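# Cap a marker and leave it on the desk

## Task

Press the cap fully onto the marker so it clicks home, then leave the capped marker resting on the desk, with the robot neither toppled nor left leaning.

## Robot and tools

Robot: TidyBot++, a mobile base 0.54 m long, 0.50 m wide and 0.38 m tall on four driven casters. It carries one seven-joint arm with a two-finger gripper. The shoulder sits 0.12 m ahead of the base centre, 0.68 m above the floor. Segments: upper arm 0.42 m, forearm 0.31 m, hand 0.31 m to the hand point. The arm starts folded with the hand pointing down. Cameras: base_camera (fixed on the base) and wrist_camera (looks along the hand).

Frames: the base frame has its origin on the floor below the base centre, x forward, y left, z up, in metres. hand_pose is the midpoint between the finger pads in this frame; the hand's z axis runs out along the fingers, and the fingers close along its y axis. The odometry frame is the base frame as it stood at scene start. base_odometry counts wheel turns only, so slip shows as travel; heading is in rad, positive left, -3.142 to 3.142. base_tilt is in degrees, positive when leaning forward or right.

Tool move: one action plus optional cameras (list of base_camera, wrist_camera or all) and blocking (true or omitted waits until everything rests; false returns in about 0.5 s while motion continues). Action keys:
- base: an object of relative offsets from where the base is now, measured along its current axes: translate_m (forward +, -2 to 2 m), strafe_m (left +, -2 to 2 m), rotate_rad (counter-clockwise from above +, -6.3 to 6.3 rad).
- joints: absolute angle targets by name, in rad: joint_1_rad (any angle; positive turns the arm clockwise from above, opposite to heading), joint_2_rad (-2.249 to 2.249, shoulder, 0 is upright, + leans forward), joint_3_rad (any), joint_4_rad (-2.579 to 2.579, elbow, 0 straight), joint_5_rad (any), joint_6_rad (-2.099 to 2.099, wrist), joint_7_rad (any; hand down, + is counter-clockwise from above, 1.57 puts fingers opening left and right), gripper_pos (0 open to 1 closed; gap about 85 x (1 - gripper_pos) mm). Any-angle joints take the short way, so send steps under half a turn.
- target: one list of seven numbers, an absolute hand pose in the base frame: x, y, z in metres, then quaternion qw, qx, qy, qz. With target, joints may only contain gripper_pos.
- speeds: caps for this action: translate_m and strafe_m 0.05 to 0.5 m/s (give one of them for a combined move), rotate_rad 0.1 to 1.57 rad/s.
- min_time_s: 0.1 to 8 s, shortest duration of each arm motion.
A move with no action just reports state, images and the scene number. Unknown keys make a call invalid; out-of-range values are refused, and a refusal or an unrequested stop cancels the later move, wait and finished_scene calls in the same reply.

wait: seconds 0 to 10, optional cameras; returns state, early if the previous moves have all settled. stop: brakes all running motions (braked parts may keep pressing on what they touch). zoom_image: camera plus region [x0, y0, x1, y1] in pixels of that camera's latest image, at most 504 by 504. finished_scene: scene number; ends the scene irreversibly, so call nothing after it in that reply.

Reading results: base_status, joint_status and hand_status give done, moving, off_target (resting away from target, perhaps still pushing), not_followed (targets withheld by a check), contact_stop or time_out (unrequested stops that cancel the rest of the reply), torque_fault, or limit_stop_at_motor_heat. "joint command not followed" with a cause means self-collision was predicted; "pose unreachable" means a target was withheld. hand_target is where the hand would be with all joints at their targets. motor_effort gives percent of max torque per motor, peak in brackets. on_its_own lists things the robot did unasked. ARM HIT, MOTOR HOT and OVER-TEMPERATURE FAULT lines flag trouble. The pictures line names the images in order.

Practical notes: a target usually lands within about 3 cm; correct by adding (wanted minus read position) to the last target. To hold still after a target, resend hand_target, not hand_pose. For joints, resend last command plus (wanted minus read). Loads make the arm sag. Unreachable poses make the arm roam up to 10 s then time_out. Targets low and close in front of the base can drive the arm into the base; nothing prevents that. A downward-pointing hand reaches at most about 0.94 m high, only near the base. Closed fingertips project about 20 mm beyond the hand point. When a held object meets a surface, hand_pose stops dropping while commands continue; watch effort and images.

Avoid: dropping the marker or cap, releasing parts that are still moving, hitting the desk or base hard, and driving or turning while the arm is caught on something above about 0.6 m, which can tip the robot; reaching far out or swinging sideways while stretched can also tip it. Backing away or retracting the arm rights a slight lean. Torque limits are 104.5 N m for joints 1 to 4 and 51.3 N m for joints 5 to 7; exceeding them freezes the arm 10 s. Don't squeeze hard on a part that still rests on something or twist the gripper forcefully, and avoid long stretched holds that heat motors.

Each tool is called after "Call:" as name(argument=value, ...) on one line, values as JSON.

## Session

Call:
move(joints={"joint_2_rad": -0.6, "joint_4_rad": -2.0, "joint_6_rad": -0.6}, cameras=["all"])

Scene clock: 1.80 s.
move: done
base_odometry: x=+0.000 y=+0.000 heading=+0.000
base_tilt: forward=+0.1 right=+0.1
base_status: not commanded
joint_positions: joint_1_rad=+0.045 joint_2_rad=-0.593 joint_3_rad=+3.163 joint_4_rad=-2.031 joint_5_rad=+0.023 joint_6_rad=-0.660 joint_7_rad=+1.580 gripper_pos=+0.000
joint_status: all done
motor_effort: joint_1_rad=+1(1) joint_2_rad=+0(4) joint_3_rad=+1(1) joint_4_rad=+18(18) joint_5_rad=-1(1) joint_6_rad=+7(8) joint_7_rad=+0(1)
hand_pose: x=+0.4637 y=-0.0276 z=+0.9154 quat_wxyz=(+0.023, +0.867, -0.022, +0.497) (m; base frame)
hand_target: x=+0.4734 y=-0.0283 z=+0.9531 quat_wxyz=(+0.025, +0.841, -0.021, +0.540) (m; base frame)
hand_status: not commanded
pictures: base_camera, wrist_camera
camera_calibration:
wrist_camera: T_world_to_cam=[[-0.0496312, -0.99815, 0.0351063, -0.0396309], [-0.511574, -0.00478307, -0.859226, 1.08553], [0.857805, -0.0606038, -0.51039, 0.205082], [0, 0, 0, 1]] pos_world=[0.377443, -0.0219367, 1.03878]

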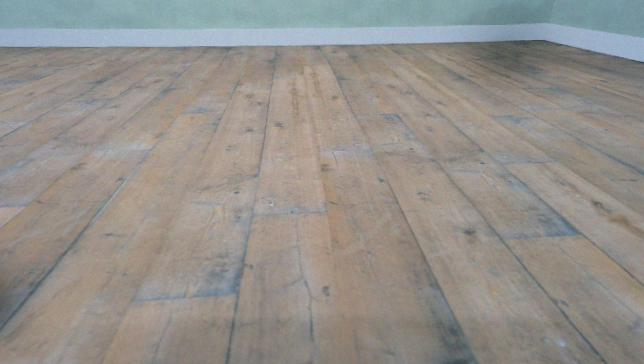

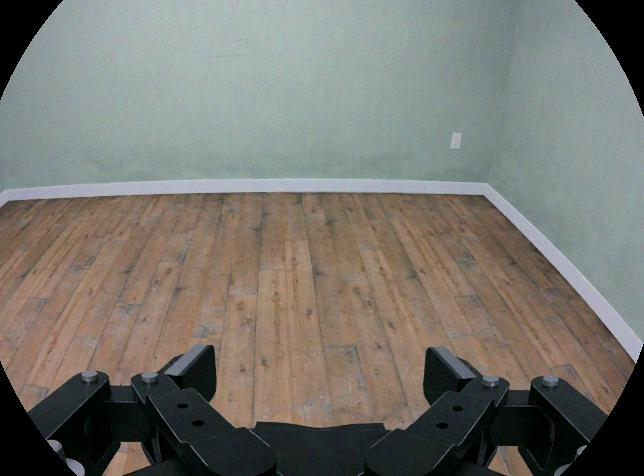

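Call:
move(base={"rotate_rad": 1.5}, cameras=["wrist_camera"])

Call:
move(base={"rotate_rad": 1.5}, cameras=["wrist_camera"])

Scene clock: 8.27 s.
move: done
base_odometry: x=+0.000 y=+0.000 heading=+1.499
base_tilt: forward=+0.0 right=+0.1
base_status: done
joint_positions: joint_1_rad=+0.045 joint_2_rad=-0.593 joint_3_rad=+3.163 joint_4_rad=-2.031 joint_5_rad=+0.023 joint_6_rad=-0.656 joint_7_rad=+1.580 gripper_pos=+0.000
joint_status: not commanded
motor_effort: joint_1_rad=+1(2) joint_2_rad=+0(2) joint_3_rad=+1(3) joint_4_rad=+18(18) joint_5_rad=-1(1) joint_6_rad=+8(9) joint_7_rad=+0(1)
hand_pose: x=+0.4643 y=-0.0275 z=+0.9165 quat_wxyz=(+0.023, +0.866, -0.022, +0.499) (m; base frame)
hand_target: x=+0.4734 y=-0.0283 z=+0.9531 quat_wxyz=(+0.025, +0.841, -0.021, +0.540) (m; base frame)
hand_status: not commanded
pictures: wrist_camera
camera_calibration:
wrist_camera: T_world_to_cam=[[-0.049487, -0.998154, 0.0352014, -0.0396984], [-0.508119, -0.00518224, -0.861271, 1.08704], [0.859864, -0.0605082, -0.506924, 0.200919], [0, 0, 0, 1]] pos_world=[0.377619, -0.0218345, 1.03949]

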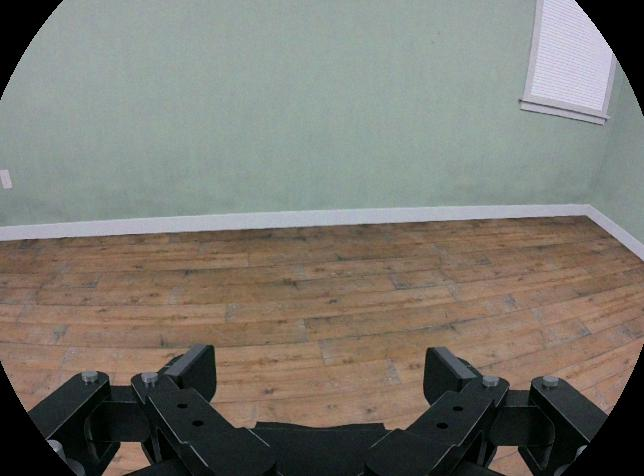

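Scene clock: 10.53 s.
move: done
base_odometry: x=+0.000 y=+0.000 heading=+2.998
base_tilt: forward=+0.1 right=+0.0
base_status: done
joint_positions: joint_1_rad=+0.045 joint_2_rad=-0.593 joint_3_rad=+3.163 joint_4_rad=-2.031 joint_5_rad=+0.023 joint_6_rad=-0.656 joint_7_rad=+1.580 gripper_pos=+0.000
joint_status: not commanded
motor_effort: joint_1_rad=+1(1) joint_2_rad=+0(1) joint_3_rad=+1(2) joint_4_rad=+18(18) joint_5_rad=-1(1) joint_6_rad=+8(9) joint_7_rad=+0(1)
hand_pose: x=+0.4644 y=-0.0274 z=+0.9167 quat_wxyz=(+0.023, +0.866, -0.022, +0.499) (m; base frame)
hand_target: x=+0.4734 y=-0.0283 z=+0.9531 quat_wxyz=(+0.025, +0.841, -0.021, +0.540) (m; base frame)
hand_status: not commanded
pictures: wrist_camera
camera_calibration:
wrist_camera: T_world_to_cam=[[-0.0492304, -0.998166, 0.0352416, -0.0397404], [-0.507581, -0.00538517, -0.861587, 1.08725], [0.860197, -0.0603042, -0.506384, 0.200296], [0, 0, 0, 1]] pos_world=[0.377615, -0.0217337, 1.03959]

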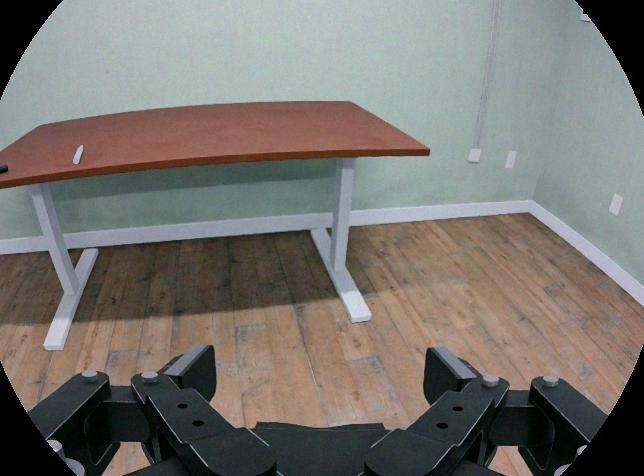

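Call:
zoom_image(camera="wrist_camera", region=[0, 130, 120, 200])

Scaled by 4.200.

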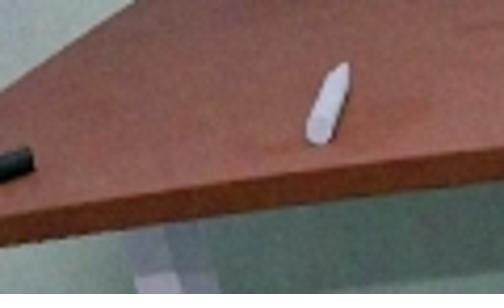

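Call:
move(base={"rotate_rad": 0.5}, cameras=["wrist_camera"])

Scene clock: 58.93 s.
move: done
base_odometry: x=+0.000 y=+0.000 heading=-2.787
base_tilt: forward=+0.1 right=+0.1
base_status: done
joint_positions: joint_1_rad=+0.045 joint_2_rad=-0.593 joint_3_rad=+3.163 joint_4_rad=-2.031 joint_5_rad=+0.023 joint_6_rad=-0.656 joint_7_rad=+1.580 gripper_pos=+0.000
joint_status: not commanded
motor_effort: joint_1_rad=+1(2) joint_2_rad=+0(1) joint_3_rad=+1(2) joint_4_rad=+18(18) joint_5_rad=-1(2) joint_6_rad=+8(8) joint_7_rad=+0(1)
hand_pose: x=+0.4644 y=-0.0273 z=+0.9167 quat_wxyz=(+0.023, +0.866, -0.022, +0.499) (m; base frame)
hand_target: x=+0.4734 y=-0.0283 z=+0.9531 quat_wxyz=(+0.025, +0.841, -0.021, +0.540) (m; base frame)
hand_status: not commanded
pictures: wrist_camera
camera_calibration:
wrist_camera: T_world_to_cam=[[-0.0490939, -0.998171, 0.0352774, -0.0398289], [-0.507585, -0.00548515, -0.861584, 1.08725], [0.860202, -0.0602048, -0.506387, 0.200299], [0, 0, 0, 1]] pos_world=[0.377616, -0.0217333, 1.03959]

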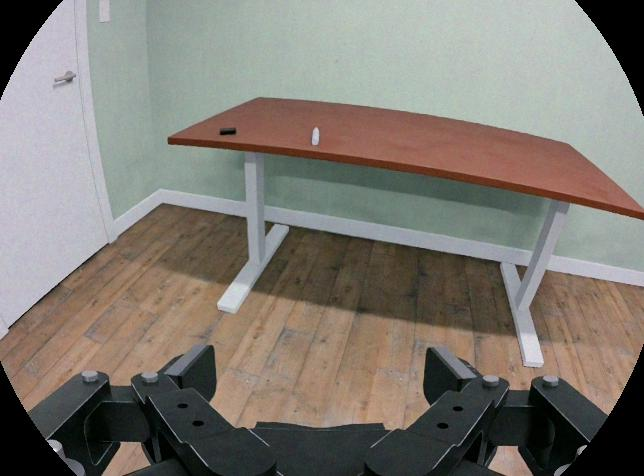

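Call:
zoom_image(camera="wrist_camera", region=[200, 100, 350, 180])

Scaled by 3.360.

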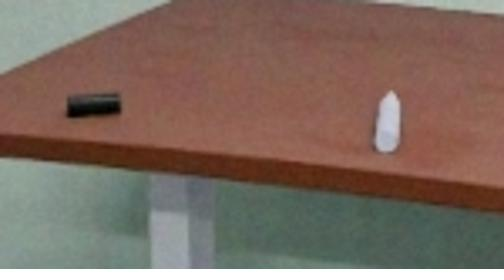

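Call:
move(base={"translate_m": 0.96, "strafe_m": 0.2})

Call:
move(joints={"joint_1_rad": -0.03, "joint_2_rad": -0.03, "joint_3_rad": 3.1, "joint_4_rad": -1.5, "joint_5_rad": -0.09, "joint_6_rad": -1.15, "joint_7_rad": 1.57}, min_time_s=3, cameras=["wrist_camera"])

Scene clock: 135.17 s.
move: done
base_odometry: x=-0.831 y=-0.521 heading=-2.786
base_tilt: forward=+0.0 right=+0.0
base_status: done
joint_positions: joint_1_rad=+0.045 joint_2_rad=-0.597 joint_3_rad=+3.163 joint_4_rad=-2.031 joint_5_rad=+0.023 joint_6_rad=-0.654 joint_7_rad=+1.580 gripper_pos=+0.000
joint_status: not commanded
motor_effort: joint_1_rad=+1(1) joint_2_rad=+0(3) joint_3_rad=+1(1) joint_4_rad=+18(18) joint_5_rad=-1(2) joint_6_rad=+8(9) joint_7_rad=+0(1)
hand_pose: x=+0.4636 y=-0.0273 z=+0.9187 quat_wxyz=(+0.023, +0.864, -0.022, +0.502) (m; base frame)
hand_target: x=+0.4734 y=-0.0283 z=+0.9531 quat_wxyz=(+0.025, +0.841, -0.021, +0.540) (m; base frame)
hand_status: not commanded
pictures: none

Scene clock: 138.77 s.
move: done
base_odometry: x=-0.831 y=-0.521 heading=-2.786
base_tilt: forward=+0.1 right=+0.0
base_status: not commanded
joint_positions: joint_1_rad=-0.018 joint_2_rad=-0.046 joint_3_rad=+3.117 joint_4_rad=-1.533 joint_5_rad=-0.048 joint_6_rad=-1.111 joint_7_rad=+1.580 gripper_pos=+0.000
joint_status: all done
motor_effort: joint_1_rad=+1(2) joint_2_rad=-16(18) joint_3_rad=+1(1) joint_4_rad=+16(19) joint_5_rad=-1(3) joint_6_rad=+5(8) joint_7_rad=+0(1)
hand_pose: x=+0.5726 y=+0.0345 z=+0.8623 quat_wxyz=(-0.028, +0.963, +0.021, +0.268) (m; base frame)
hand_target: x=+0.5705 y=+0.0596 z=+0.8652 quat_wxyz=(-0.053, +0.965, +0.027, +0.256) (m; base frame)
hand_status: not commanded
pictures: wrist_camera
camera_calibration:
wrist_camera: T_world_to_cam=[[0.0728611, -0.996784, -0.0333638, 0.0185119], [-0.858184, -0.0456156, -0.511312, 0.995773], [0.508146, 0.065887, -0.858747, 0.584521], [0, 0, 0, 1]] pos_world=[0.556186, 0.0253628, 1.01172]

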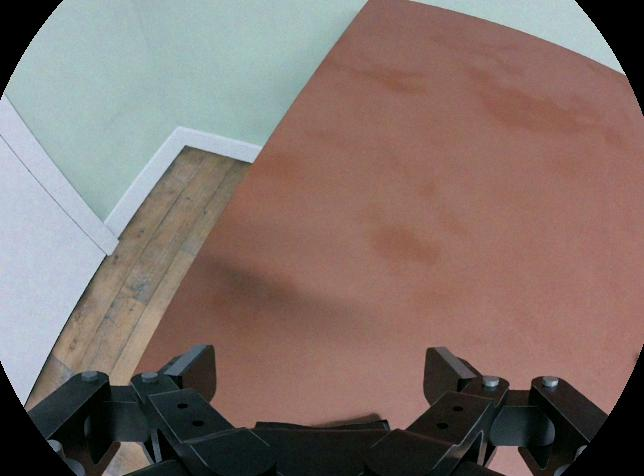

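Call:
move(joints={"joint_1_rad": 0.02, "joint_2_rad": -0.308, "joint_3_rad": 3.165, "joint_4_rad": -1.657, "joint_5_rad": 0.055, "joint_6_rad": -1.269, "joint_7_rad": 1.57}, min_time_s=2, cameras=["wrist_camera"])

Scene clock: 148.57 s.
move: done
base_odometry: x=-0.831 y=-0.521 heading=-2.786
base_tilt: forward=+0.1 right=+0.0
base_status: not commanded
joint_positions: joint_1_rad=+0.008 joint_2_rad=-0.301 joint_3_rad=+3.148 joint_4_rad=-1.642 joint_5_rad=+0.013 joint_6_rad=-1.232 joint_7_rad=+1.580 gripper_pos=+0.000
joint_status: all done
motor_effort: joint_1_rad=+1(2) joint_2_rad=-7(17) joint_3_rad=+1(1) joint_4_rad=+16(17) joint_5_rad=-1(2) joint_6_rad=+5(6) joint_7_rad=+1(2)
hand_pose: x=+0.4680 y=-0.0082 z=+0.8931 quat_wxyz=(+0.009, +0.960, -0.003, +0.280) (m; base frame)
hand_target: x=+0.4530 y=-0.0306 z=+0.8827 quat_wxyz=(+0.029, +0.965, -0.021, +0.258) (m; base frame)
hand_status: not commanded
pictures: wrist_camera
camera_calibration:
wrist_camera: T_world_to_cam=[[0.00785048, -0.999649, 0.0253079, -0.0374211], [-0.846619, -0.0201126, -0.531819, 0.932931], [0.532141, -0.0172511, -0.84648, 0.644044], [0, 0, 0, 1]] pos_world=[0.447409, -0.00753383, 1.04227]

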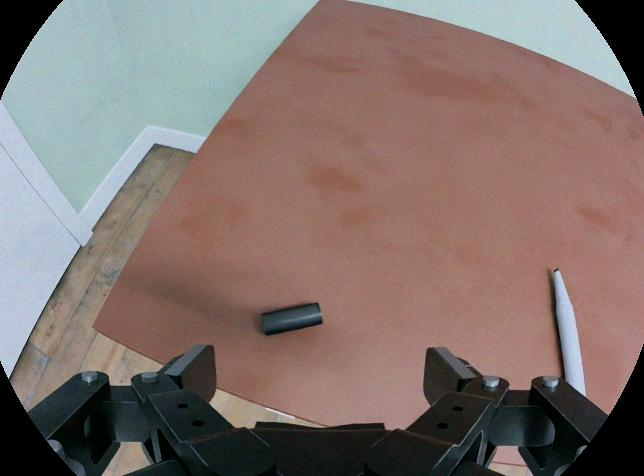

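Call:
zoom_image(camera="wrist_camera", region=[245, 290, 345, 350])

Call:
zoom_image(camera="wrist_camera", region=[500, 250, 630, 420])

Scaled by 5.040.

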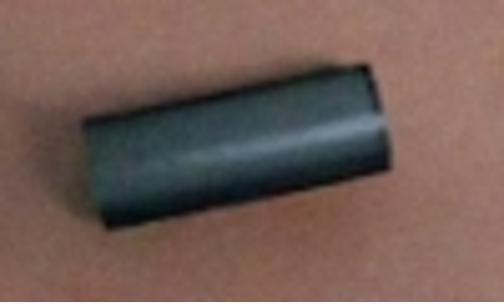

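Scaled by 2.965.

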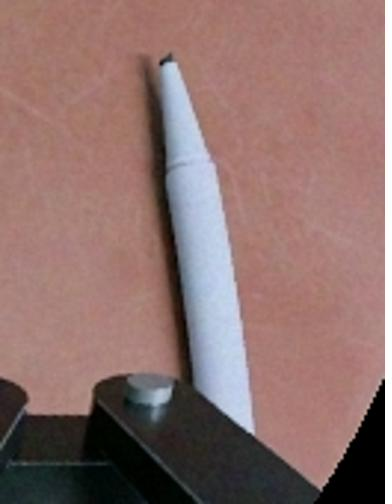

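Call:
move(base={"strafe_m": -0.069}, joints={"joint_2_rad": 0.378, "joint_4_rad": -0.94, "joint_5_rad": -0.29, "joint_6_rad": -1.911, "joint_7_rad": 0.18}, min_time_s=3, cameras=["wrist_camera"])

Scene clock: 194.07 s.
move: done
base_odometry: x=-0.855 y=-0.456 heading=-2.786
base_tilt: forward=+0.1 right=+0.1
base_status: done
joint_positions: joint_1_rad=+0.014 joint_2_rad=+0.356 joint_3_rad=+3.159 joint_4_rad=-0.970 joint_5_rad=-0.246 joint_6_rad=-1.867 joint_7_rad=+0.244 gripper_pos=+0.000
joint_status: all done
motor_effort: joint_1_rad=+1(2) joint_2_rad=-26(28) joint_3_rad=+0(3) joint_4_rad=+13(18) joint_5_rad=-2(3) joint_6_rad=-1(6) joint_7_rad=+0(2)
hand_pose: x=+0.5546 y=+0.0619 z=+0.8496 quat_wxyz=(-0.076, +0.793, -0.597, -0.090) (m; base frame)
hand_target: x=+0.5519 y=+0.0687 z=+0.8525 quat_wxyz=(-0.077, +0.774, -0.618, -0.118) (m; base frame)
hand_status: not commanded
pictures: wrist_camera
camera_calibration:
wrist_camera: T_world_to_cam=[[-0.955782, -0.293422, -0.0195887, 0.561942], [-0.289323, 0.926321, 0.241291, -0.0399335], [-0.0526545, 0.236289, -0.970255, 0.976202], [0, 0, 0, 1]] pos_world=[0.576942, -0.0287881, 0.967808]

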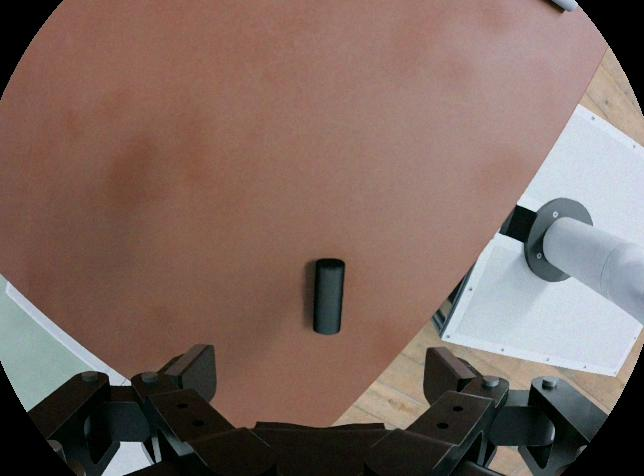

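Call:
zoom_image(camera="wrist_camera", region=[295, 245, 365, 345])

Scaled by 5.040.

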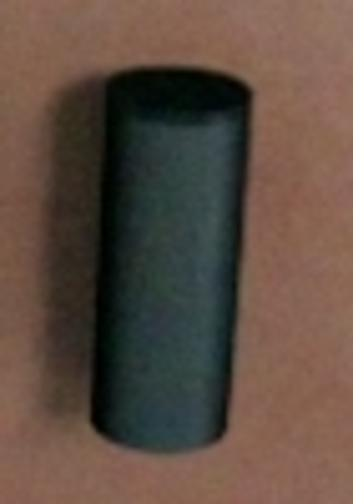

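Call:
move(base={"strafe_m": -0.023}, joints={"joint_2_rad": 0.30, "joint_4_rad": -1.309, "joint_6_rad": -1.543}, min_time_s=3, cameras=["wrist_camera"])

Scene clock: 231.43 s.
move: done
base_odometry: x=-0.863 y=-0.435 heading=-2.785
base_tilt: forward=+0.1 right=+0.1
base_status: done
joint_positions: joint_1_rad=+0.023 joint_2_rad=+0.315 joint_3_rad=+3.161 joint_4_rad=-1.295 joint_5_rad=-0.252 joint_6_rad=-1.585 joint_7_rad=+0.243 gripper_pos=+0.000
joint_status: all done
motor_effort: joint_1_rad=+1(3) joint_2_rad=-26(28) joint_3_rad=+0(1) joint_4_rad=+14(14) joint_5_rad=-3(4) joint_6_rad=-1(2) joint_7_rad=+0(1)
hand_pose: x=+0.5505 y=+0.0613 z=+0.7680 quat_wxyz=(-0.082, +0.767, -0.629, -0.095) (m; base frame)
hand_target: x=+0.5584 y=+0.0724 z=+0.7729 quat_wxyz=(-0.107, +0.743, -0.654, -0.092) (m; base frame)
hand_status: not commanded
pictures: wrist_camera
camera_calibration:
wrist_camera: T_world_to_cam=[[-0.976713, -0.214108, -0.0137447, 0.558452], [-0.210456, 0.943659, 0.255373, -0.0762561], [-0.0417071, 0.252319, -0.966745, 0.887186], [0, 0, 0, 1]] pos_world=[0.566401, -0.0323249, 0.884832]

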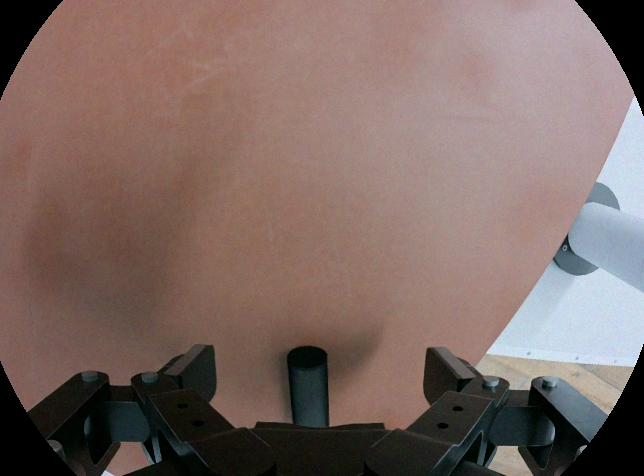

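Call:
zoom_image(camera="wrist_camera", region=[270, 330, 350, 430])

Scaled by 5.040.

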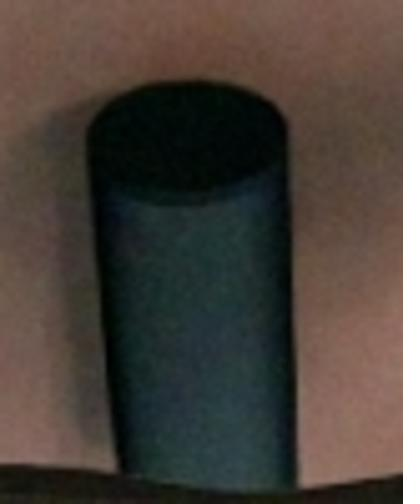

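Call:
move(base={"strafe_m": 0.028}, joints={"joint_2_rad": 0.301, "joint_4_rad": -1.3826, "joint_6_rad": -1.477, "gripper_pos": 0.3}, min_time_s=3, cameras=["wrist_camera"])

Scene clock: 264.77 s.
move: done
base_odometry: x=-0.853 y=-0.461 heading=-2.786
base_tilt: forward=+0.1 right=+0.1
base_status: done
joint_positions: joint_1_rad=+0.016 joint_2_rad=+0.314 joint_3_rad=+3.161 joint_4_rad=-1.367 joint_5_rad=-0.256 joint_6_rad=-1.518 joint_7_rad=+0.243 gripper_pos=+0.300
joint_status: all done
motor_effort: joint_1_rad=+1(3) joint_2_rad=-25(26) joint_3_rad=+0(1) joint_4_rad=+14(15) joint_5_rad=-3(4) joint_6_rad=-1(2) joint_7_rad=+0(1)
hand_pose: x=+0.5475 y=+0.0656 z=+0.7463 quat_wxyz=(-0.082, +0.764, -0.633, -0.098) (m; base frame)
hand_target: x=+0.5554 y=+0.0720 z=+0.7493 quat_wxyz=(-0.104, +0.737, -0.661, -0.095) (m; base frame)
hand_status: not commanded
pictures: wrist_camera
camera_calibration:
wrist_camera: T_world_to_cam=[[-0.978882, -0.204238, -0.00878056, 0.552954], [-0.199461, 0.944814, 0.259888, -0.0847558], [-0.044783, 0.256151, -0.965599, 0.865611], [0, 0, 0, 1]] pos_world=[0.563136, -0.0287146, 0.862716]

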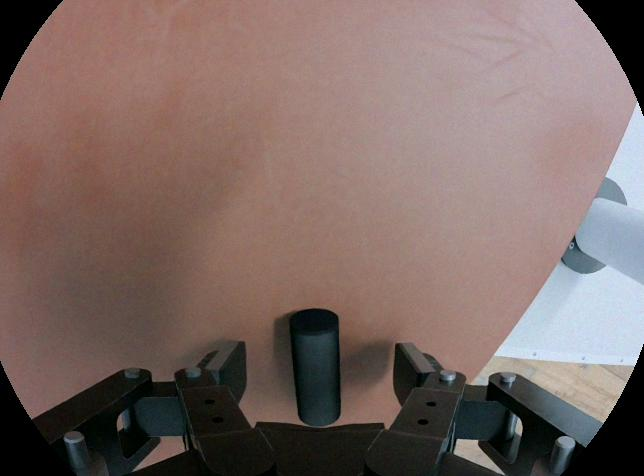

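Call:
zoom_image(camera="wrist_camera", region=[275, 295, 355, 435])

Call:
move(joints={"gripper_pos": 0.78})

Call:
move(joints={"gripper_pos": 0.86}, cameras=["wrist_camera"])

Scaled by 3.600.

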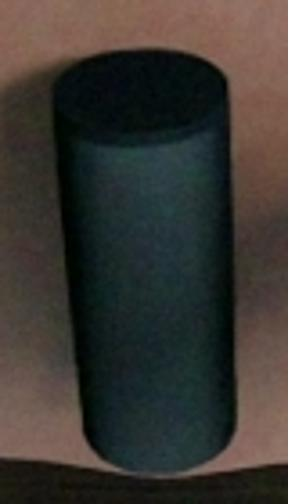

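Scene clock: 274.23 s.
move: done
base_odometry: x=-0.853 y=-0.461 heading=-2.786
base_tilt: forward=+0.1 right=+0.0
base_status: not commanded
joint_positions: joint_1_rad=+0.016 joint_2_rad=+0.314 joint_3_rad=+3.161 joint_4_rad=-1.367 joint_5_rad=-0.256 joint_6_rad=-1.518 joint_7_rad=+0.243 gripper_pos=+0.780
joint_status: all done
motor_effort: joint_1_rad=+1(1) joint_2_rad=-25(26) joint_3_rad=+0(0) joint_4_rad=+13(14) joint_5_rad=-3(3) joint_6_rad=-1(2) joint_7_rad=+0(1)
hand_pose: x=+0.5477 y=+0.0656 z=+0.7463 quat_wxyz=(-0.082, +0.764, -0.633, -0.097) (m; base frame)
hand_target: x=+0.5554 y=+0.0720 z=+0.7493 quat_wxyz=(-0.104, +0.737, -0.661, -0.095) (m; base frame)
hand_status: not commanded
pictures: none

Scene clock: 274.73 s.
move: done
base_odometry: x=-0.853 y=-0.461 heading=-2.786
base_tilt: forward=+0.1 right=+0.0
base_status: not commanded
joint_positions: joint_1_rad=+0.016 joint_2_rad=+0.313 joint_3_rad=+3.161 joint_4_rad=-1.367 joint_5_rad=-0.256 joint_6_rad=-1.518 joint_7_rad=+0.243 gripper_pos=+0.834
joint_status: all done
motor_effort: joint_1_rad=+1(1) joint_2_rad=-25(26) joint_3_rad=+0(0) joint_4_rad=+13(14) joint_5_rad=-3(3) joint_6_rad=-1(2) joint_7_rad=+0(1)
hand_pose: x=+0.5475 y=+0.0656 z=+0.7468 quat_wxyz=(-0.083, +0.764, -0.633, -0.097) (m; base frame)
hand_target: x=+0.5554 y=+0.0720 z=+0.7493 quat_wxyz=(-0.104, +0.737, -0.661, -0.095) (m; base frame)
hand_status: not commanded
pictures: wrist_camera
camera_calibration:
wrist_camera: T_world_to_cam=[[-0.978899, -0.204079, -0.010459, 0.554224], [-0.199754, 0.94485, 0.259532, -0.0844524], [-0.0430828, 0.256145, -0.965678, 0.865194], [0, 0, 0, 1]] pos_world=[0.562934, -0.0287144, 0.863214]

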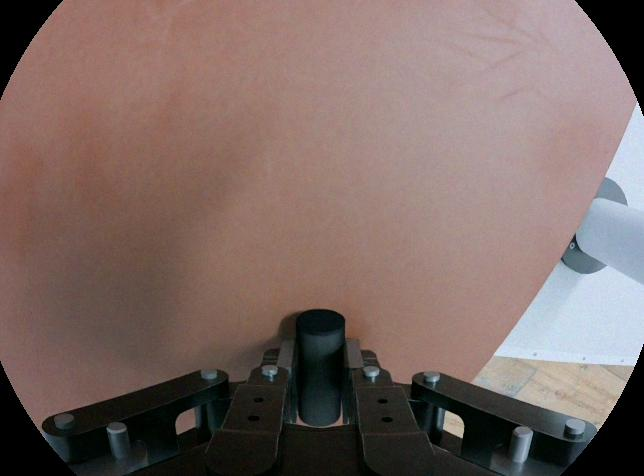

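Call:
move(joints={"joint_2_rad": 0.34, "joint_4_rad": -1.10, "joint_6_rad": -1.78, "gripper_pos": 0.88}, min_time_s=3)

Call:
move(joints={"joint_1_rad": 0.016, "joint_2_rad": -0.092, "joint_3_rad": 3.1416, "joint_4_rad": -1.575, "joint_5_rad": 0.045, "joint_6_rad": -1.117, "joint_7_rad": 1.64}, min_time_s=4)

Call:
move(joints={"joint_2_rad": 0.1445, "joint_4_rad": -2.211, "joint_6_rad": 0.55}, min_time_s=4, cameras=["wrist_camera"])

Scene clock: 291.60 s.
move: off_target
base_odometry: x=-0.853 y=-0.461 heading=-2.786
base_tilt: forward=+0.1 right=+0.1
base_status: not commanded
joint_positions: joint_1_rad=+0.016 joint_2_rad=+0.313 joint_3_rad=+3.161 joint_4_rad=-1.130 joint_5_rad=-0.256 joint_6_rad=-1.737 joint_7_rad=+0.243 gripper_pos=+0.834
joint_status: gripper_pos off_target (ended at +0.834, target +0.880); the others done
motor_effort: joint_1_rad=+1(1) joint_2_rad=-25(27) joint_3_rad=+0(0) joint_4_rad=+14(15) joint_5_rad=-3(3) joint_6_rad=+0(2) joint_7_rad=+0(1)
hand_pose: x=+0.5498 y=+0.0650 z=+0.8206 quat_wxyz=(-0.087, +0.782, -0.610, -0.090) (m; base frame)
hand_target: x=+0.5486 y=+0.0715 z=+0.8211 quat_wxyz=(-0.084, +0.762, -0.631, -0.117) (m; base frame)
hand_status: not commanded
pictures: none

Scene clock: 296.23 s.
move: done
base_odometry: x=-0.853 y=-0.461 heading=-2.786
base_tilt: forward=+0.1 right=+0.2
base_status: not commanded
joint_positions: joint_1_rad=+0.016 joint_2_rad=-0.081 joint_3_rad=+3.159 joint_4_rad=-1.560 joint_5_rad=+0.003 joint_6_rad=-1.169 joint_7_rad=+1.577 gripper_pos=+0.834
joint_status: all done
motor_effort: joint_1_rad=+1(2) joint_2_rad=-14(27) joint_3_rad=+1(1) joint_4_rad=+16(17) joint_5_rad=-1(4) joint_6_rad=+4(5) joint_7_rad=+1(2)
hand_pose: x=+0.5452 y=-0.0142 z=+0.8558 quat_wxyz=(+0.006, +0.970, -0.014, +0.244) (m; base frame)
hand_target: x=+0.5537 y=-0.0182 z=+0.8619 quat_wxyz=(+0.033, +0.963, +0.030, +0.266) (m; base frame)
hand_status: not commanded
pictures: none

Scene clock: 300.90 s.
move: done
base_odometry: x=-0.853 y=-0.461 heading=-2.786
base_tilt: forward=+0.1 right=+0.1
base_status: not commanded
joint_positions: joint_1_rad=+0.016 joint_2_rad=+0.120 joint_3_rad=+3.159 joint_4_rad=-2.198 joint_5_rad=+0.003 joint_6_rad=+0.488 joint_7_rad=+1.577 gripper_pos=+0.834
joint_status: all done
motor_effort: joint_1_rad=+1(1) joint_2_rad=-20(21) joint_3_rad=+0(1) joint_4_rad=+15(18) joint_5_rad=-1(1) joint_6_rad=+9(10) joint_7_rad=+0(1)
hand_pose: x=+0.7010 y=-0.0175 z=+0.8061 quat_wxyz=(+0.013, +0.793, -0.009, +0.610) (m; base frame)
hand_target: x=+0.7047 y=-0.0007 z=+0.8035 quat_wxyz=(+0.029, +0.784, +0.043, +0.619) (m; base frame)
hand_status: not commanded
pictures: wrist_camera
camera_calibration:
wrist_camera: T_world_to_cam=[[-0.0228887, -0.999304, 0.029465, -0.0281739], [-0.264293, -0.0223759, -0.964183, 1.02396], [0.964171, -0.0298563, -0.263597, -0.326658], [0, 0, 0, 1]] pos_world=[0.584935, -0.014995, 0.902009]

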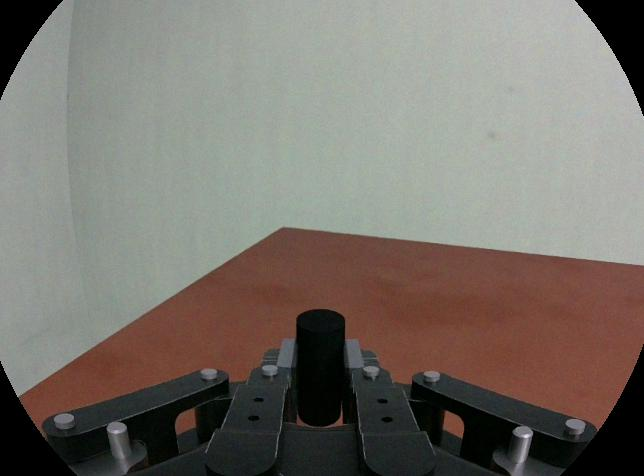

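Call:
zoom_image(camera="wrist_camera", region=[285, 295, 355, 435])

Scaled by 3.600.

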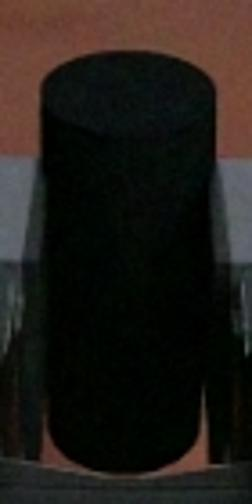

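Call:
move(joints={"joint_2_rad": -0.092, "joint_4_rad": -1.575, "joint_6_rad": -1.117}, min_time_s=4)

Call:
move(joints={"joint_2_rad": 0.443, "joint_4_rad": -0.996, "joint_6_rad": -1.954}, min_time_s=3)

Call:
move(joints={"joint_2_rad": 0.469, "joint_4_rad": -1.157, "joint_6_rad": -1.765}, min_time_s=3, cameras=["wrist_camera"])

Scene clock: 334.17 s.
move: done
base_odometry: x=-0.853 y=-0.461 heading=-2.786
base_tilt: forward=+0.1 right=+0.0
base_status: not commanded
joint_positions: joint_1_rad=+0.016 joint_2_rad=-0.083 joint_3_rad=+3.159 joint_4_rad=-1.608 joint_5_rad=+0.003 joint_6_rad=-1.079 joint_7_rad=+1.577 gripper_pos=+0.834
joint_status: all done
motor_effort: joint_1_rad=+1(1) joint_2_rad=-15(21) joint_3_rad=+1(1) joint_4_rad=+16(18) joint_5_rad=-1(1) joint_6_rad=+5(10) joint_7_rad=+0(1)
hand_pose: x=+0.5578 y=-0.0147 z=+0.8483 quat_wxyz=(+0.006, +0.964, -0.013, +0.266) (m; base frame)
hand_target: x=+0.5537 y=-0.0182 z=+0.8619 quat_wxyz=(+0.033, +0.963, +0.030, +0.266) (m; base frame)
hand_status: not commanded
pictures: none

Scene clock: 337.80 s.
move: done
base_odometry: x=-0.853 y=-0.461 heading=-2.786
base_tilt: forward=+0.1 right=+0.1
base_status: not commanded
joint_positions: joint_1_rad=+0.016 joint_2_rad=+0.418 joint_3_rad=+3.159 joint_4_rad=-1.025 joint_5_rad=+0.003 joint_6_rad=-1.908 joint_7_rad=+1.577 gripper_pos=+0.834
joint_status: all done
motor_effort: joint_1_rad=+1(1) joint_2_rad=-27(29) joint_3_rad=+0(1) joint_4_rad=+13(17) joint_5_rad=-1(1) joint_6_rad=-2(5) joint_7_rad=+0(1)
hand_pose: x=+0.5370 y=-0.0123 z=+0.8017 quat_wxyz=(+0.003, +0.994, -0.014, -0.105) (m; base frame)
hand_target: x=+0.5333 y=-0.0183 z=+0.8020 quat_wxyz=(+0.016, +0.992, +0.021, -0.126) (m; base frame)
hand_status: not commanded
pictures: none

Scene clock: 341.10 s.
move: done
base_odometry: x=-0.853 y=-0.461 heading=-2.786
base_tilt: forward=+0.1 right=+0.1
base_status: not commanded
joint_positions: joint_1_rad=+0.016 joint_2_rad=+0.438 joint_3_rad=+3.159 joint_4_rad=-1.142 joint_5_rad=+0.003 joint_6_rad=-1.804 joint_7_rad=+1.577 gripper_pos=+0.834
joint_status: all done
motor_effort: joint_1_rad=+1(1) joint_2_rad=-28(29) joint_3_rad=+0(1) joint_4_rad=+13(14) joint_5_rad=-1(1) joint_6_rad=-2(4) joint_7_rad=+0(1)
hand_pose: x=+0.5372 y=-0.0126 z=+0.7577 quat_wxyz=(+0.003, +0.993, -0.014, -0.121) (m; base frame)
hand_target: x=+0.5460 y=-0.0192 z=+0.7384 quat_wxyz=(+0.017, +0.992, +0.025, -0.125) (m; base frame)
hand_status: not commanded
pictures: wrist_camera
camera_calibration:
wrist_camera: T_world_to_cam=[[-0.00725889, -0.99997, 0.00285796, -0.0138519], [-0.96893, 0.00774012, 0.247213, 0.395212], [-0.247227, -0.000974671, -0.968957, 1.00426], [0, 0, 0, 1]] pos_world=[0.631114, -0.0159316, 0.875426]

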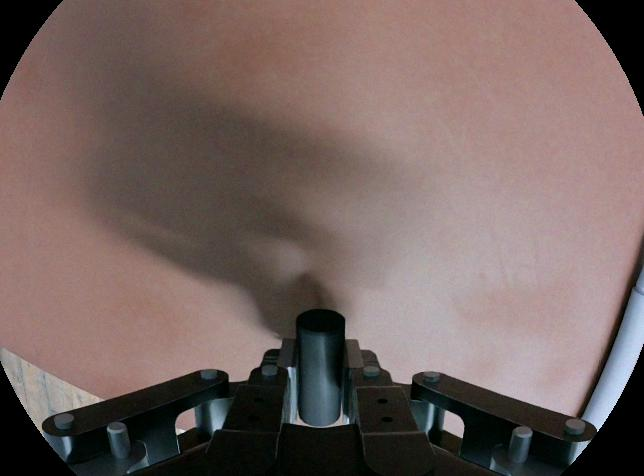

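Call:
move(joints={"joint_2_rad":0.473,"joint_4_rad":-1.178,"joint_6_rad":-1.745}, min_time_s=1)

Call:
move(joints={"joint_2_rad":0.4745,"joint_4_rad":-1.187,"joint_6_rad":-1.738}, min_time_s=1, cameras=["all"])

Scene clock: 394.47 s.
move: done
base_odometry: x=-0.853 y=-0.461 heading=-2.786
base_tilt: forward=+0.1 right=+0.0
base_status: not commanded
joint_positions: joint_1_rad=+0.016 joint_2_rad=+0.441 joint_3_rad=+3.159 joint_4_rad=-1.162 joint_5_rad=+0.003 joint_6_rad=-1.784 joint_7_rad=+1.577 gripper_pos=+0.834
joint_status: all done
motor_effort: joint_1_rad=+1(1) joint_2_rad=-28(30) joint_3_rad=+0(0) joint_4_rad=+13(14) joint_5_rad=-1(1) joint_6_rad=-2(3) joint_7_rad=+0(1)
hand_pose: x=+0.5372 y=-0.0127 z=+0.7500 quat_wxyz=(+0.003, +0.992, -0.014, -0.122) (m; base frame)
hand_target: x=+0.5455 y=-0.0193 z=+0.7302 quat_wxyz=(+0.017, +0.991, +0.025, -0.128) (m; base frame)
hand_status: not commanded
pictures: none

Scene clock: 395.77 s.
move: done
base_odometry: x=-0.853 y=-0.461 heading=-2.786
base_tilt: forward=+0.1 right=+0.1
base_status: not commanded
joint_positions: joint_1_rad=+0.016 joint_2_rad=+0.442 joint_3_rad=+3.159 joint_4_rad=-1.171 joint_5_rad=+0.003 joint_6_rad=-1.777 joint_7_rad=+1.577 gripper_pos=+0.834
joint_status: all done
motor_effort: joint_1_rad=+0(1) joint_2_rad=-28(30) joint_3_rad=+0(1) joint_4_rad=+13(14) joint_5_rad=-1(1) joint_6_rad=-2(3) joint_7_rad=+0(1)
hand_pose: x=+0.5367 y=-0.0127 z=+0.7470 quat_wxyz=(+0.003, +0.992, -0.014, -0.124) (m; base frame)
hand_target: x=+0.5447 y=-0.0193 z=+0.7269 quat_wxyz=(+0.017, +0.991, +0.025, -0.129) (m; base frame)
hand_status: not commanded
pictures: base_camera, wrist_camera
camera_calibration:
wrist_camera: T_world_to_cam=[[-0.00716993, -0.99997, 0.00277787, -0.0138046], [-0.967482, 0.00763932, 0.252826, 0.392444], [-0.25284, -0.00087479, -0.967508, 0.995622], [0, 0, 0, 1]] pos_world=[0.631317, -0.0159312, 0.86409]

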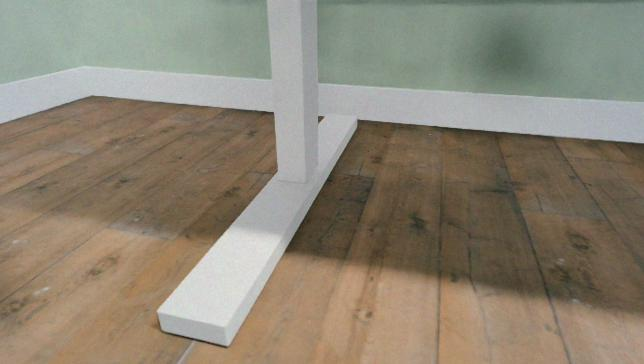

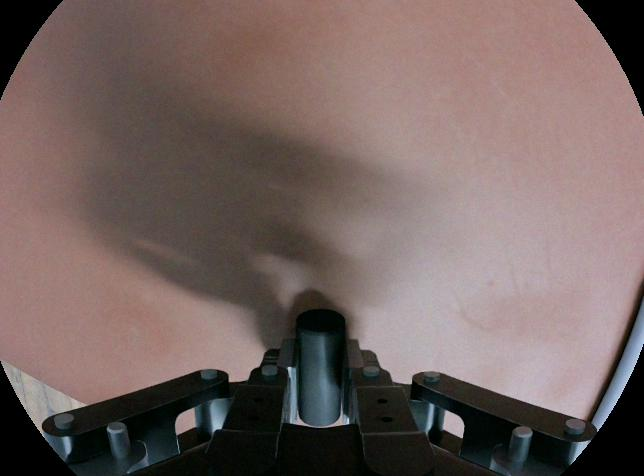

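Call:
zoom_image(camera="wrist_camera", region=[260, 280, 380, 440])

Scaled by 3.150.

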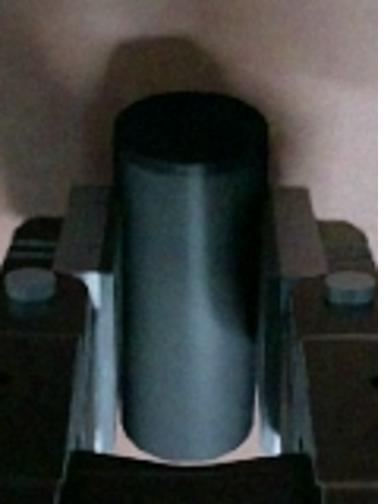

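Call:
move(joints={"gripper_pos":0.7})

Call:
move(joints={"gripper_pos":0.3}, cameras=["wrist_camera"])

Call:
zoom_image(camera="wrist_camera", region=[240, 280, 400, 440])

Scene clock: 407.40 s.
move: done
base_odometry: x=-0.853 y=-0.461 heading=-2.786
base_tilt: forward=+0.1 right=+0.1
base_status: not commanded
joint_positions: joint_1_rad=+0.016 joint_2_rad=+0.442 joint_3_rad=+3.159 joint_4_rad=-1.171 joint_5_rad=+0.003 joint_6_rad=-1.776 joint_7_rad=+1.577 gripper_pos=+0.700
joint_status: all done
motor_effort: joint_1_rad=+1(1) joint_2_rad=-29(29) joint_3_rad=+0(0) joint_4_rad=+13(13) joint_5_rad=-1(1) joint_6_rad=-2(4) joint_7_rad=+1(1)
hand_pose: x=+0.5368 y=-0.0127 z=+0.7469 quat_wxyz=(+0.003, +0.992, -0.014, -0.124) (m; base frame)
hand_target: x=+0.5447 y=-0.0193 z=+0.7269 quat_wxyz=(+0.017, +0.991, +0.025, -0.129) (m; base frame)
hand_status: not commanded
pictures: none

Scene clock: 408.17 s.
move: done
base_odometry: x=-0.853 y=-0.461 heading=-2.786
base_tilt: forward=+0.1 right=+0.1
base_status: not commanded
joint_positions: joint_1_rad=+0.016 joint_2_rad=+0.442 joint_3_rad=+3.159 joint_4_rad=-1.171 joint_5_rad=+0.003 joint_6_rad=-1.776 joint_7_rad=+1.577 gripper_pos=+0.300
joint_status: all done
motor_effort: joint_1_rad=+1(1) joint_2_rad=-29(29) joint_3_rad=+0(0) joint_4_rad=+13(13) joint_5_rad=-1(1) joint_6_rad=-2(3) joint_7_rad=+0(1)
hand_pose: x=+0.5368 y=-0.0127 z=+0.7469 quat_wxyz=(+0.003, +0.992, -0.014, -0.124) (m; base frame)
hand_target: x=+0.5447 y=-0.0193 z=+0.7269 quat_wxyz=(+0.017, +0.991, +0.025, -0.129) (m; base frame)
hand_status: not commanded
pictures: wrist_camera
camera_calibration:
wrist_camera: T_world_to_cam=[[-0.00714639, -0.99997, 0.00287346, -0.0139019], [-0.967537, 0.00764049, 0.252614, 0.392662], [-0.252628, -0.000974901, -0.967563, 0.995536], [0, 0, 0, 1]] pos_world=[0.631317, -0.015931, 0.864092]

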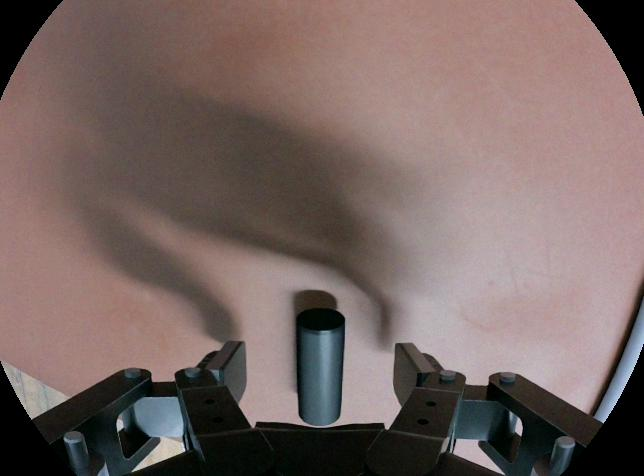

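Scaled by 3.150.

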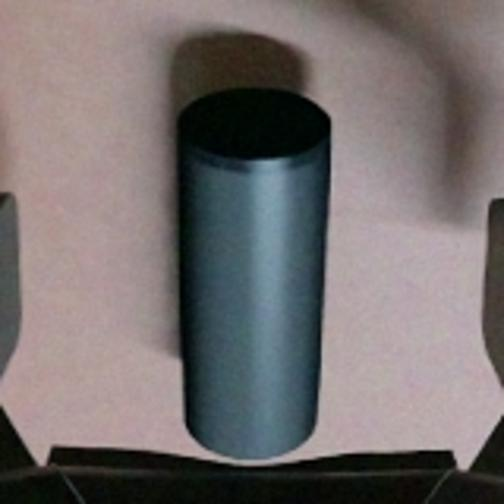

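Call:
move(joints={"joint_2_rad":0.443,"joint_4_rad":-0.996,"joint_6_rad":-1.954}, min_time_s=1.2)

Call:
move(joints={"joint_2_rad":0.04,"joint_4_rad":-1.33,"joint_6_rad":-1.55,"joint_7_rad":0.0}, min_time_s=1.5)

Call:
move(joints={"joint_7_rad":-1.609}, cameras=["wrist_camera"])

Scene clock: 436.87 s.
move: done
base_odometry: x=-0.853 y=-0.461 heading=-2.786
base_tilt: forward=+0.1 right=+0.1
base_status: not commanded
joint_positions: joint_1_rad=+0.016 joint_2_rad=+0.442 joint_3_rad=+3.159 joint_4_rad=-1.023 joint_5_rad=+0.003 joint_6_rad=-1.908 joint_7_rad=+1.577 gripper_pos=+0.300
joint_status: all done
motor_effort: joint_1_rad=+1(1) joint_2_rad=-28(30) joint_3_rad=+0(1) joint_4_rad=+13(13) joint_5_rad=+0(1) joint_6_rad=-2(3) joint_7_rad=+0(1)
hand_pose: x=+0.5401 y=-0.0124 z=+0.7920 quat_wxyz=(+0.003, +0.993, -0.014, -0.116) (m; base frame)
hand_target: x=+0.5333 y=-0.0183 z=+0.8020 quat_wxyz=(+0.016, +0.992, +0.021, -0.126) (m; base frame)
hand_status: not commanded
pictures: none

Scene clock: 439.20 s.
move: done
base_odometry: x=-0.853 y=-0.461 heading=-2.786
base_tilt: forward=+0.1 right=+0.1
base_status: not commanded
joint_positions: joint_1_rad=+0.016 joint_2_rad=+0.044 joint_3_rad=+3.159 joint_4_rad=-1.315 joint_5_rad=+0.004 joint_6_rad=-1.597 joint_7_rad=+0.066 gripper_pos=+0.300
joint_status: all done
motor_effort: joint_1_rad=+1(1) joint_2_rad=-16(30) joint_3_rad=+1(1) joint_4_rad=+14(15) joint_5_rad=-1(1) joint_6_rad=+2(4) joint_7_rad=+0(2)
hand_pose: x=+0.5025 y=-0.0126 z=+0.8624 quat_wxyz=(-0.061, +0.715, -0.693, +0.070) (m; base frame)
hand_target: x=+0.5120 y=-0.0189 z=+0.8615 quat_wxyz=(-0.062, +0.695, -0.710, +0.094) (m; base frame)
hand_status: not commanded
pictures: none

Scene clock: 441.37 s.
move: done
base_odometry: x=-0.853 y=-0.461 heading=-2.786
base_tilt: forward=+0.1 right=+0.1
base_status: not commanded
joint_positions: joint_1_rad=+0.016 joint_2_rad=+0.044 joint_3_rad=+3.159 joint_4_rad=-1.315 joint_5_rad=+0.004 joint_6_rad=-1.595 joint_7_rad=-1.547 gripper_pos=+0.300
joint_status: all done
motor_effort: joint_1_rad=+1(1) joint_2_rad=-17(18) joint_3_rad=+0(1) joint_4_rad=+14(15) joint_5_rad=-1(1) joint_6_rad=+1(2) joint_7_rad=+0(1)
hand_pose: x=+0.5028 y=-0.0126 z=+0.8625 quat_wxyz=(-0.094, -0.005, -0.996, +0.005) (m; base frame)
hand_target: x=+0.5120 y=-0.0189 z=+0.8615 quat_wxyz=(-0.111, -0.029, -0.993, +0.021) (m; base frame)
hand_status: not commanded
pictures: wrist_camera
camera_calibration:
wrist_camera: T_world_to_cam=[[-0.00839503, 0.999863, -0.0142672, 0.0261957], [0.98106, 0.0109967, 0.19339, -0.598029], [0.193521, -0.0123735, -0.981018, 0.885916], [0, 0, 0, 1]] pos_world=[0.415479, -0.00865385, 0.985127]

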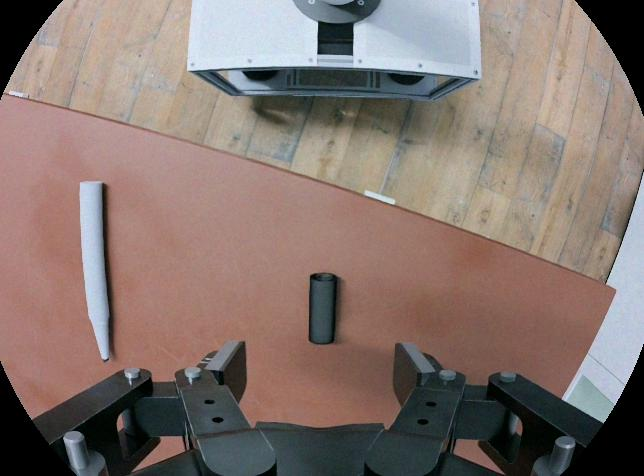

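Call:
move(joints={"joint_2_rad":0.012,"joint_4_rad":-1.576,"joint_6_rad":-1.273}, min_time_s=1.5, cameras=["wrist_camera"])

Scene clock: 470.00 s.
move: done
base_odometry: x=-0.853 y=-0.461 heading=-2.786
base_tilt: forward=+0.1 right=+0.1
base_status: not commanded
joint_positions: joint_1_rad=+0.016 joint_2_rad=+0.026 joint_3_rad=+3.159 joint_4_rad=-1.563 joint_5_rad=+0.004 joint_6_rad=-1.320 joint_7_rad=-1.547 gripper_pos=+0.300
joint_status: all done
motor_effort: joint_1_rad=+1(1) joint_2_rad=-17(18) joint_3_rad=+0(1) joint_4_rad=+15(16) joint_5_rad=-1(1) joint_6_rad=+2(3) joint_7_rad=+0(1)
hand_pose: x=+0.5161 y=-0.0131 z=+0.7938 quat_wxyz=(-0.116, -0.005, -0.993, +0.005) (m; base frame)
hand_target: x=+0.5243 y=-0.0185 z=+0.7983 quat_wxyz=(-0.140, -0.023, -0.990, +0.021) (m; base frame)
hand_status: not commanded
pictures: wrist_camera
camera_calibration:
wrist_camera: T_world_to_cam=[[-0.00835564, 0.999838, -0.0159142, 0.0271114], [0.971278, 0.0118996, 0.237648, -0.627803], [0.237799, -0.0134714, -0.971221, 0.785314], [0, 0, 0, 1]] pos_world=[0.423251, -0.00905713, 0.912341]

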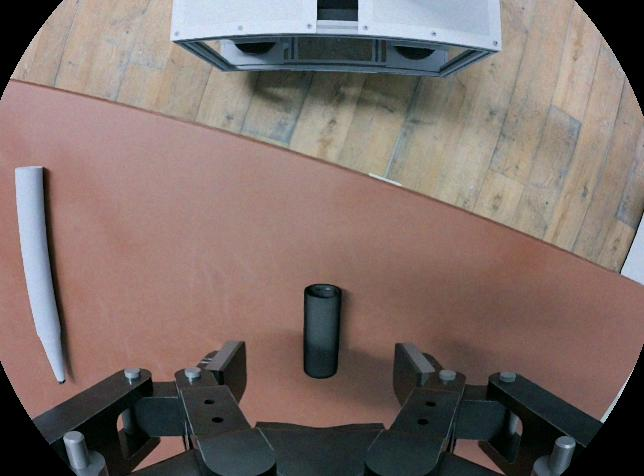

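Call:
move(joints={"joint_2_rad":0.010,"joint_4_rad":-1.699,"joint_6_rad":-1.132}, min_time_s=1.2, cameras=["wrist_camera"])

Scene clock: 486.27 s.
move: done
base_odometry: x=-0.853 y=-0.461 heading=-2.786
base_tilt: forward=+0.1 right=+0.1
base_status: not commanded
joint_positions: joint_1_rad=+0.016 joint_2_rad=+0.024 joint_3_rad=+3.159 joint_4_rad=-1.685 joint_5_rad=+0.004 joint_6_rad=-1.180 joint_7_rad=-1.547 gripper_pos=+0.300
joint_status: all done
motor_effort: joint_1_rad=+1(1) joint_2_rad=-17(18) joint_3_rad=+0(1) joint_4_rad=+15(16) joint_5_rad=-1(1) joint_6_rad=+2(3) joint_7_rad=+0(1)
hand_pose: x=+0.5183 y=-0.0132 z=+0.7579 quat_wxyz=(-0.126, -0.005, -0.992, +0.006) (m; base frame)
hand_target: x=+0.5265 y=-0.0179 z=+0.7622 quat_wxyz=(-0.150, -0.020, -0.988, +0.020) (m; base frame)
hand_status: not commanded
pictures: wrist_camera
camera_calibration:
wrist_camera: T_world_to_cam=[[-0.00848486, 0.999824, -0.0167177, 0.0272683], [0.966244, 0.0125025, 0.257325, -0.633779], [0.257488, -0.01397, -0.96618, 0.735856], [0, 0, 0, 1]] pos_world=[0.423143, -0.00905978, 0.874512]

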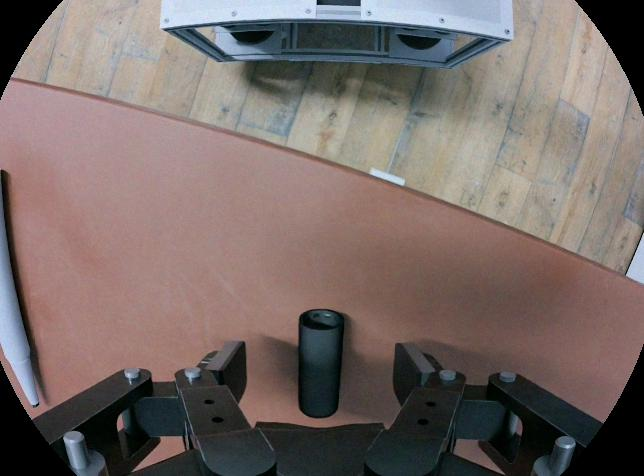

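Call:
move(joints={"joint_2_rad":0.0208,"joint_4_rad":-1.7216,"joint_6_rad":-1.098}, min_time_s=1.2, cameras=["wrist_camera"])

Scene clock: 497.80 s.
move: done
base_odometry: x=-0.853 y=-0.461 heading=-2.786
base_tilt: forward=+0.1 right=+0.1
base_status: not commanded
joint_positions: joint_1_rad=+0.016 joint_2_rad=+0.024 joint_3_rad=+3.159 joint_4_rad=-1.705 joint_5_rad=+0.004 joint_6_rad=-1.145 joint_7_rad=-1.547 gripper_pos=+0.300
joint_status: all done
motor_effort: joint_1_rad=+1(1) joint_2_rad=-16(18) joint_3_rad=+0(1) joint_4_rad=+15(16) joint_5_rad=+0(1) joint_6_rad=+2(3) joint_7_rad=+1(1)
hand_pose: x=+0.5216 y=-0.0133 z=+0.7526 quat_wxyz=(-0.133, -0.004, -0.991, +0.006) (m; base frame)
hand_target: x=+0.5297 y=-0.0177 z=+0.7518 quat_wxyz=(-0.150, -0.020, -0.988, +0.020) (m; base frame)
hand_status: not commanded
pictures: wrist_camera
camera_calibration:
wrist_camera: T_world_to_cam=[[-0.00843211, 0.999815, -0.0172992, 0.027755], [0.962553, 0.0128032, 0.27079, -0.643741], [0.270962, -0.0143681, -0.962483, 0.720142], [0, 0, 0, 1]] pos_world=[0.424738, -0.00916081, 0.867924]

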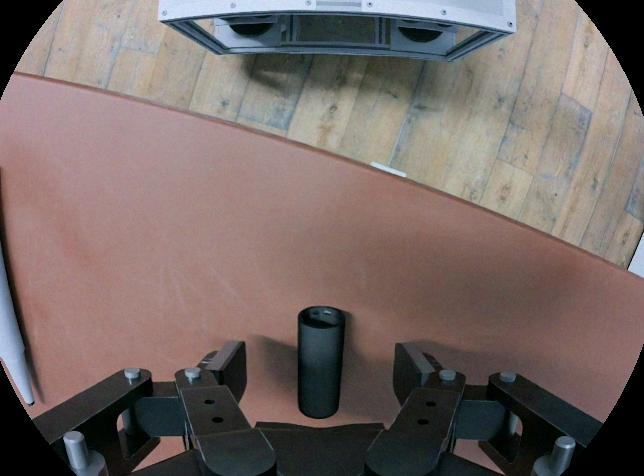

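Call:
move(joints={"joint_2_rad":0.037,"joint_4_rad":-1.7242,"joint_6_rad":-1.098}, min_time_s=1.2)

Scene clock: 506.27 s.
move: done
base_odometry: x=-0.853 y=-0.461 heading=-2.786
base_tilt: forward=+0.1 right=+0.1
base_status: not commanded
joint_positions: joint_1_rad=+0.016 joint_2_rad=+0.024 joint_3_rad=+3.159 joint_4_rad=-1.708 joint_5_rad=+0.004 joint_6_rad=-1.145 joint_7_rad=-1.547 gripper_pos=+0.300
joint_status: all done
motor_effort: joint_1_rad=+1(1) joint_2_rad=-18(18) joint_3_rad=+1(1) joint_4_rad=+15(16) joint_5_rad=-1(1) joint_6_rad=+2(3) joint_7_rad=+0(1)
hand_pose: x=+0.5209 y=-0.0132 z=+0.7518 quat_wxyz=(-0.132, -0.004, -0.991, +0.006) (m; base frame)
hand_target: x=+0.5298 y=-0.0177 z=+0.7441 quat_wxyz=(-0.141, -0.020, -0.990, +0.020) (m; base frame)
hand_status: not commanded
pictures: none

Call:
move(joints={"joint_2_rad":0.06,"joint_4_rad":-1.7242,"joint_6_rad":-1.098}, min_time_s=1.2, cameras=["wrist_camera"])

Scene clock: 511.43 s.
move: done
base_odometry: x=-0.853 y=-0.461 heading=-2.786
base_tilt: forward=+0.0 right=+0.1
base_status: not commanded
joint_positions: joint_1_rad=+0.016 joint_2_rad=+0.036 joint_3_rad=+3.159 joint_4_rad=-1.708 joint_5_rad=+0.004 joint_6_rad=-1.145 joint_7_rad=-1.547 gripper_pos=+0.300
joint_status: all done
motor_effort: joint_1_rad=+1(1) joint_2_rad=-17(18) joint_3_rad=+0(1) joint_4_rad=+15(15) joint_5_rad=-1(1) joint_6_rad=+1(3) joint_7_rad=+0(1)
hand_pose: x=+0.5218 y=-0.0132 z=+0.7466 quat_wxyz=(-0.126, -0.004, -0.992, +0.006) (m; base frame)
hand_target: x=+0.5311 y=-0.0177 z=+0.7346 quat_wxyz=(-0.130, -0.019, -0.991, +0.020) (m; base frame)
hand_status: not commanded
pictures: wrist_camera
camera_calibration:
wrist_camera: T_world_to_cam=[[-0.00866001, 0.99982, -0.016859, 0.0274085], [0.96638, 0.0127006, 0.256803, -0.633884], [0.256971, -0.0140683, -0.966317, 0.724472], [0, 0, 0, 1]] pos_world=[0.426642, -0.00916077, 0.863315]

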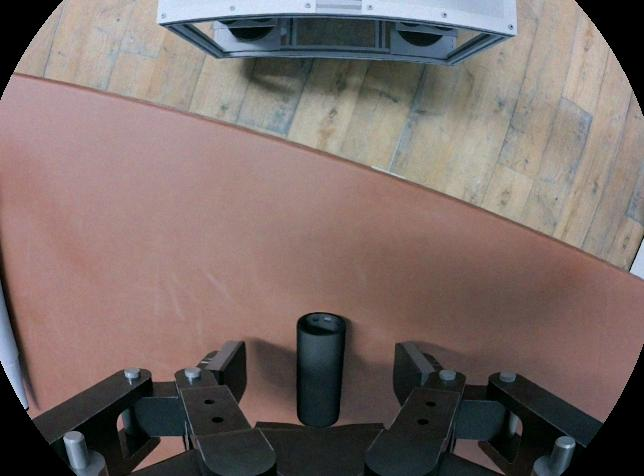

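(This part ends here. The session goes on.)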